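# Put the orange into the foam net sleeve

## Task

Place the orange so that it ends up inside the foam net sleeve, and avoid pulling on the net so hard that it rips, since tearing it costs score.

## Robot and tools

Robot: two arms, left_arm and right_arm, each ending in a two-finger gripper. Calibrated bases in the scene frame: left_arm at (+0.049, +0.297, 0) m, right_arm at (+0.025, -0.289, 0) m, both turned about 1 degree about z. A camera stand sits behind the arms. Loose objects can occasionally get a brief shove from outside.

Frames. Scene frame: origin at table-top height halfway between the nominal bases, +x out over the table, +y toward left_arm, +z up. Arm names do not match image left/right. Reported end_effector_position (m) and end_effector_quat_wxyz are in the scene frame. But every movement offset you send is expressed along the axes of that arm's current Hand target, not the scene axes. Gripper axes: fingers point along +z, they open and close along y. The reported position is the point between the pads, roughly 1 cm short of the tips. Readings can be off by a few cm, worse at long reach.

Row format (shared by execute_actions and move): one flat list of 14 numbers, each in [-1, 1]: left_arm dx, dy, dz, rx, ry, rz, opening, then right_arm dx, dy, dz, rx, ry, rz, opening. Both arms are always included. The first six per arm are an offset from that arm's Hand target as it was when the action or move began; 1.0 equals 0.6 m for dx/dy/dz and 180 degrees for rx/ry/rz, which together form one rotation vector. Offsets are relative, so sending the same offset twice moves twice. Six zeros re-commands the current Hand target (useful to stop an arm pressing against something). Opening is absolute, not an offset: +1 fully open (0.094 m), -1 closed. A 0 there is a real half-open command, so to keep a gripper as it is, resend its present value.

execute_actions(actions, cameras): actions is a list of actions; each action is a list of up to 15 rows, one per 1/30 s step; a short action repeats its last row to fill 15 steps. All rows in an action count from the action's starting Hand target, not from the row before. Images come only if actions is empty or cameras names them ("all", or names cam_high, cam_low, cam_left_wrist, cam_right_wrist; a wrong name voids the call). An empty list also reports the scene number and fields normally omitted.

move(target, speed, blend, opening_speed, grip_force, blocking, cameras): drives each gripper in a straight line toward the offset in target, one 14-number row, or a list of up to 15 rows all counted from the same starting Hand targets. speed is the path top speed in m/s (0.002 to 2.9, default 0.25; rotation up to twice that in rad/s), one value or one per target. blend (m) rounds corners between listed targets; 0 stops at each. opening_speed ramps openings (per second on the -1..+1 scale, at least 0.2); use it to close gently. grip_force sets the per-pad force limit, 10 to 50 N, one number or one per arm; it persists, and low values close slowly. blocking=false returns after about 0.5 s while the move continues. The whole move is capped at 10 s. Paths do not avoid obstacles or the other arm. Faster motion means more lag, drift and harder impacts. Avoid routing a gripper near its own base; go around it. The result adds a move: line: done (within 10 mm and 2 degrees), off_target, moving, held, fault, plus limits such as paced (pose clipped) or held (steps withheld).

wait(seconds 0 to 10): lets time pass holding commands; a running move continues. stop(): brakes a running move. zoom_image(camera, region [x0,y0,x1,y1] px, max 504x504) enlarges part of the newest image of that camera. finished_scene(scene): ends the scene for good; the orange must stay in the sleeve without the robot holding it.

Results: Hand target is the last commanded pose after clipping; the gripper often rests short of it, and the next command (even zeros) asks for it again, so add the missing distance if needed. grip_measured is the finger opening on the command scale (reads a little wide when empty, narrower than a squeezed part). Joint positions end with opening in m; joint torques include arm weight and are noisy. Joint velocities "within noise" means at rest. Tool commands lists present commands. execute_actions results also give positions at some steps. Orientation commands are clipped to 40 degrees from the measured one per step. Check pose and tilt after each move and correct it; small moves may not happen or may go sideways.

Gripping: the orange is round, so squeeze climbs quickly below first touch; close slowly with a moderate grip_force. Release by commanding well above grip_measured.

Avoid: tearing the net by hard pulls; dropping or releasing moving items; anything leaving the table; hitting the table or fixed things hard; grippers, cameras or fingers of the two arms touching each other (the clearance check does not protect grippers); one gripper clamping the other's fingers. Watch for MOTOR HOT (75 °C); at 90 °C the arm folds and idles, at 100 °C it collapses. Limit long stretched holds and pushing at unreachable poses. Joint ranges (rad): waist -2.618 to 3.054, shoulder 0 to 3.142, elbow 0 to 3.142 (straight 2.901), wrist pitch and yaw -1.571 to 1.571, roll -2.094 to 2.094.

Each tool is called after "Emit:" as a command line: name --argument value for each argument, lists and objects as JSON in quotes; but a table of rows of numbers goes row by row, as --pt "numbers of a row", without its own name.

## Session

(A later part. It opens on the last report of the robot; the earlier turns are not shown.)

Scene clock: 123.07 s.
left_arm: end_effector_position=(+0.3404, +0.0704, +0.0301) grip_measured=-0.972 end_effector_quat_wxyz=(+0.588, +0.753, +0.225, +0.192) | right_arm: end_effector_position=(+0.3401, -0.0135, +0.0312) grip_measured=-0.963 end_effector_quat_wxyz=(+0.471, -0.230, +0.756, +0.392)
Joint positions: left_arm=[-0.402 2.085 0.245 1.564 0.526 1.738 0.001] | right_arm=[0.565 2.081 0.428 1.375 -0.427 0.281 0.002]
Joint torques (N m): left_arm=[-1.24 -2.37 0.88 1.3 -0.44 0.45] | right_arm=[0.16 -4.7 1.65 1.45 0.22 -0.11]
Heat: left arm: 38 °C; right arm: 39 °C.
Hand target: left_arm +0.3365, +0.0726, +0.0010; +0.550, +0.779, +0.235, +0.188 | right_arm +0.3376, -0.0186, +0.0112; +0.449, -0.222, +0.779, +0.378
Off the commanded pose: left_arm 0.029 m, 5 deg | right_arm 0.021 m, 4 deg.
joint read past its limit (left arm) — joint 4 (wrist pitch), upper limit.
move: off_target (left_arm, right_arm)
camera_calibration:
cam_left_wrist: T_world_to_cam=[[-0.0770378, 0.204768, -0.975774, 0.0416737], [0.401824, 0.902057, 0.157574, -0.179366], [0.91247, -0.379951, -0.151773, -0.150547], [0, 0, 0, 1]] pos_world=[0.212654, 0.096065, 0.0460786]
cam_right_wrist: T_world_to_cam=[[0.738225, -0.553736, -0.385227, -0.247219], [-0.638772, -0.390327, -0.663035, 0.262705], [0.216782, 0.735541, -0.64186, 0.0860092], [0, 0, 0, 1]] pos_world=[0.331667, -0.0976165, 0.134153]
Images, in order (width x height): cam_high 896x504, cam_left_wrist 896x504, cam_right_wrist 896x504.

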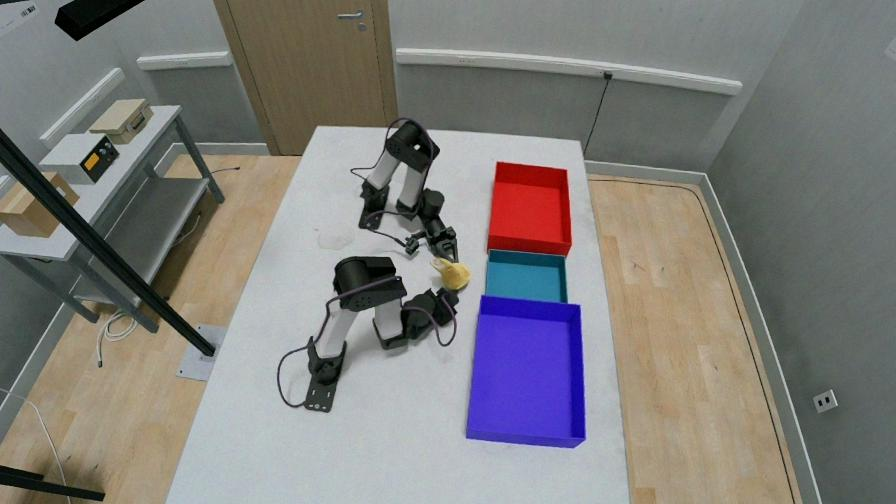

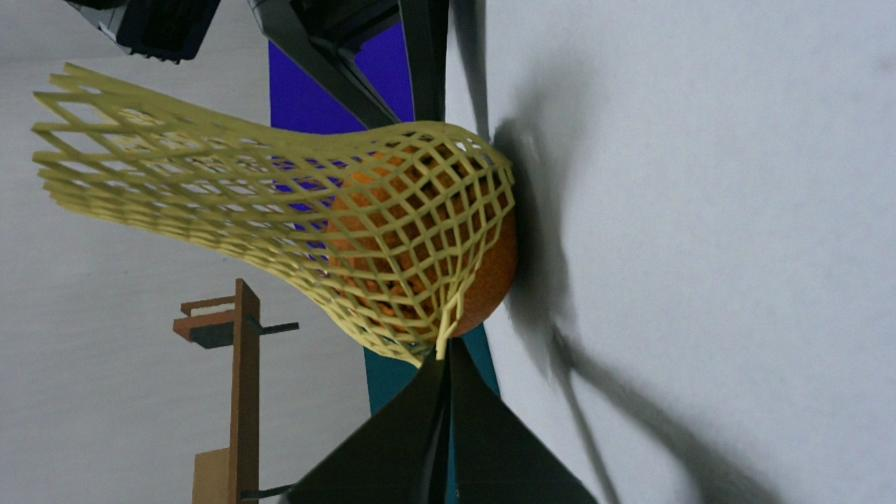

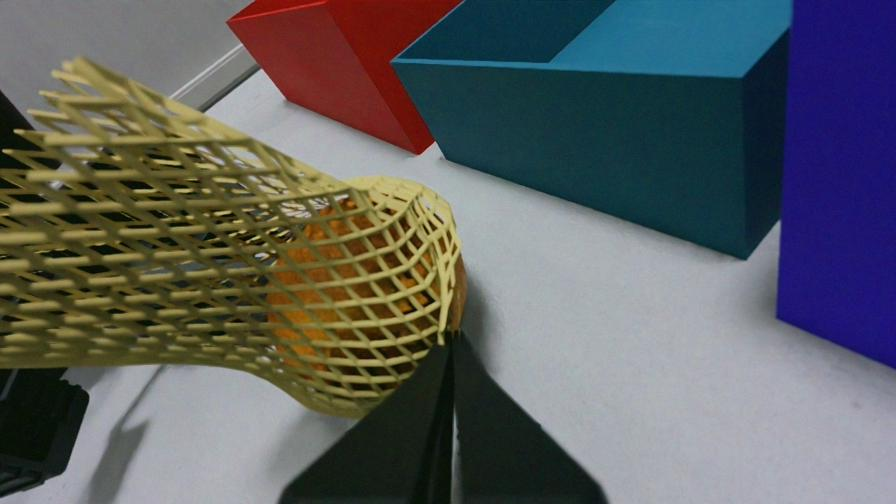

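Emit:
move --pt "0.0014 0.0394 -0.0135 0 0 0 -1 -0.0286 0.0129 -0.0103 0 0 0 -1" --pt "0.0014 0.0394 -0.0135 0 0 0 -0.5 -0.0286 0.0129 -0.0103 0 0 0 -0.5" --speed 0.08 --opening_speed 0.5 --cameras '["cam_high","cam_left_wrist","cam_right_wrist"]'

Emit:
zoom_image --camera "cam_high" --region '[400, 190, 540, 330]'

Scene clock: 137.03 s.
left_arm: end_effector_position=(+0.3368, +0.0750, +0.0228) grip_measured=-0.502 end_effector_quat_wxyz=(+0.553, +0.776, +0.241, +0.186) | right_arm: end_effector_position=(+0.3370, -0.0179, +0.0291) grip_measured=-0.502 end_effector_quat_wxyz=(+0.450, -0.221, +0.776, +0.382)
Joint positions: left_arm=[-0.413 1.97 0.234 1.366 0.483 1.772 0.023] | right_arm=[0.565 2.012 0.417 1.258 -0.413 0.287 0.023]
Joint torques (N m): left_arm=[-0.64 -8.69 1.96 1.44 -0.15 0.08] | right_arm=[0.05 -8.59 2.62 1.5 0.14 -0.1]
Heat: left arm: 38 °C; right arm: 39 °C.
Hand target: left_arm +0.3364, +0.0726, +0.0260; +0.550, +0.779, +0.235, +0.188 | right_arm +0.3375, -0.0186, +0.0310; +0.449, -0.222, +0.779, +0.378
Off the commanded pose: left_arm 0.004 m, 1 deg | right_arm 0.002 m, 1 deg.
move: done
camera_calibration:
cam_left_wrist: T_world_to_cam=[[-0.133113, 0.270089, -0.953589, 0.0468804], [0.392721, 0.897768, 0.199458, -0.178553], [0.909973, -0.347944, -0.225574, -0.146524], [0, 0, 0, 1]] pos_world=[0.209695, 0.0966548, 0.0472662]
cam_right_wrist: T_world_to_cam=[[0.709065, -0.576554, -0.405971, -0.238187], [-0.678239, -0.400125, -0.616354, 0.269329], [0.192922, 0.71238, -0.674756, 0.0971343], [0, 0, 0, 1]] pos_world=[0.33282, -0.0987586, 0.134847]
Images, in order (width x height): cam_high 896x504, cam_left_wrist 896x504, cam_right_wrist 896x504.

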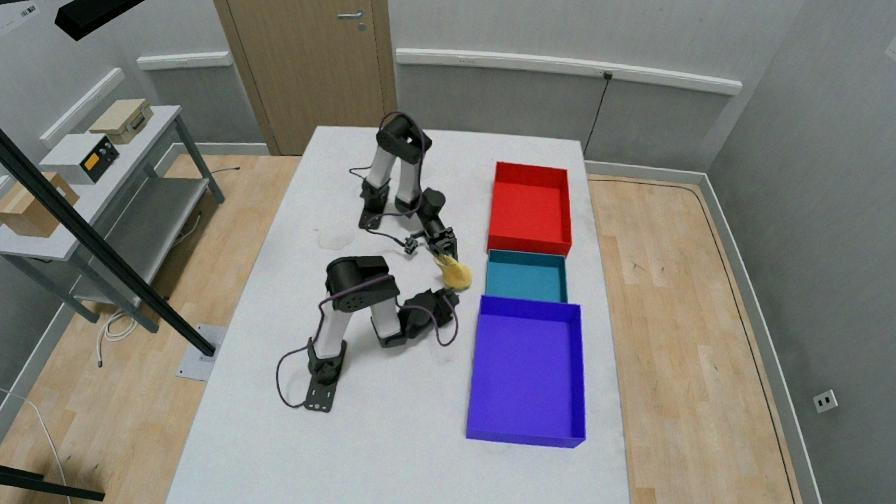

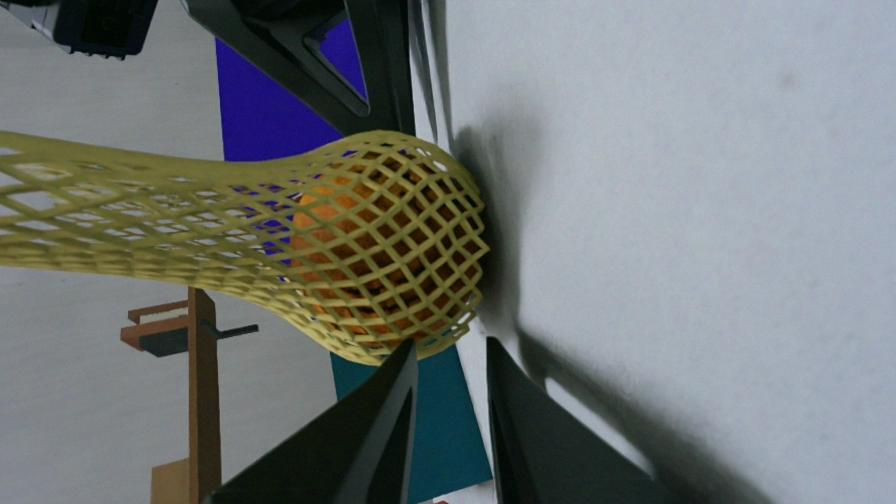

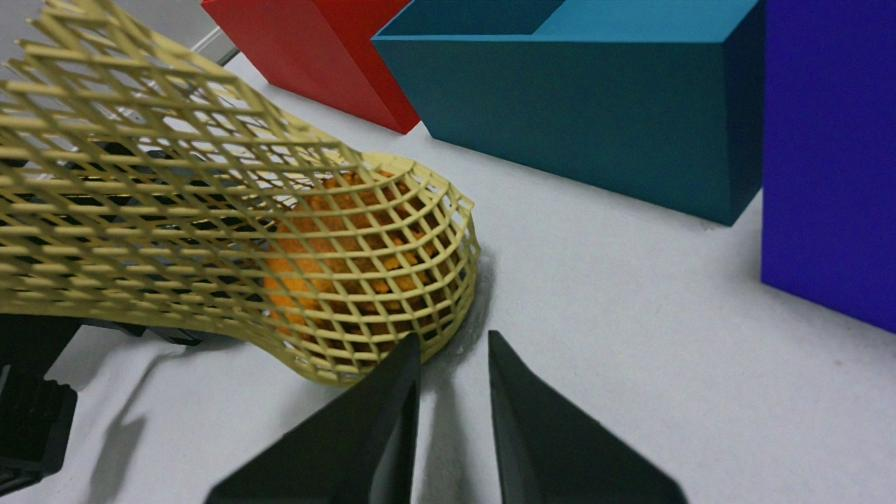

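Scaled by 3.600.

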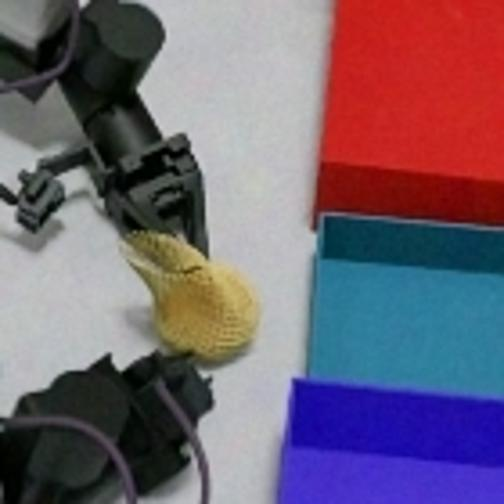

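Emit:
move --target '[0,0,-0.1,0,0,0,-0.5,0,0,-0.1,0,0,0,-0.5]' --speed 0.12 --cameras '["cam_high","cam_left_wrist"]'

Emit:
zoom_image --camera "cam_high" --region '[400, 190, 540, 330]'

Scene clock: 143.87 s.
left_arm: end_effector_position=(+0.3043, +0.1193, +0.0437) grip_measured=-0.502 end_effector_quat_wxyz=(+0.550, +0.776, +0.242, +0.191) | right_arm: end_effector_position=(+0.3073, -0.0663, +0.0461) grip_measured=-0.502 end_effector_quat_wxyz=(+0.448, -0.212, +0.782, +0.378)
Joint positions: left_arm=[-0.26 1.671 0.056 1.21 0.615 1.846 0.023] | right_arm=[0.453 1.785 0.221 1.199 -0.501 0.255 0.023]
Joint torques (N m): left_arm=[0.8 -6.16 2.73 1.37 0.11 0.09] | right_arm=[-0.66 -6.93 2.73 1.55 -0.11 -0.24]
Heat: left arm: 38 °C; right arm: 39 °C.
Hand target: left_arm +0.3033, +0.1187, +0.0454; +0.550, +0.779, +0.235, +0.188 | right_arm +0.3056, -0.0659, +0.0497; +0.449, -0.222, +0.779, +0.378
Off the commanded pose: left_arm 0.002 m, 1 deg | right_arm 0.004 m, 1 deg.
move: done
camera_calibration:
cam_left_wrist: T_world_to_cam=[[-0.129526, 0.275576, -0.952513, 0.0486358], [0.384762, 0.899306, 0.207862, -0.207866], [0.913883, -0.339567, -0.222515, -0.0991577], [0, 0, 0, 1]] pos_world=[0.176897, 0.139861, 0.0674695]
Images, in order (width x height): cam_high 896x504, cam_left_wrist 896x504.

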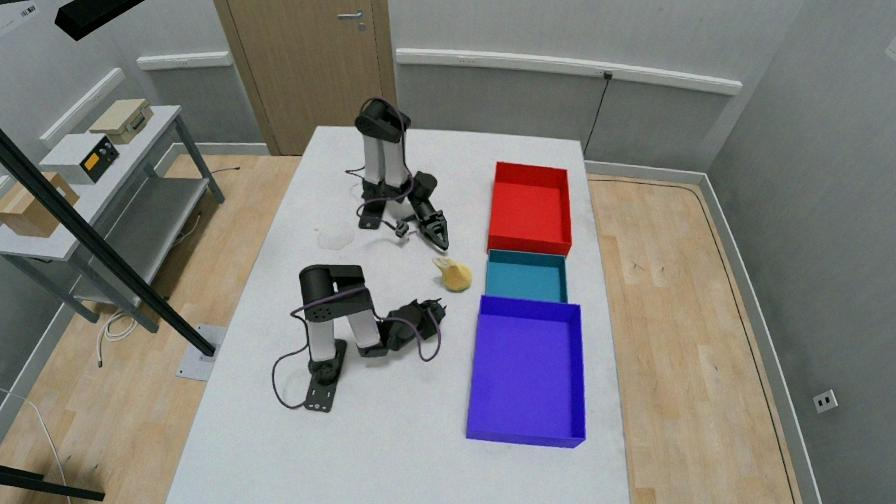

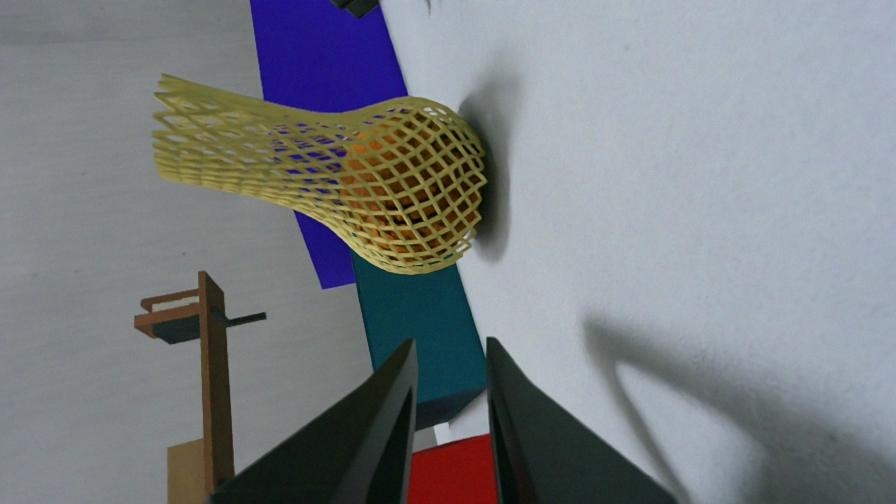

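Scaled by 3.600.

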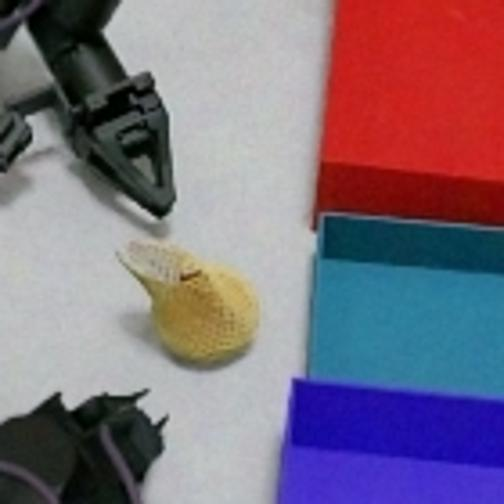

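Emit:
finished_scene --scene 1

The scene is finished: the task was done.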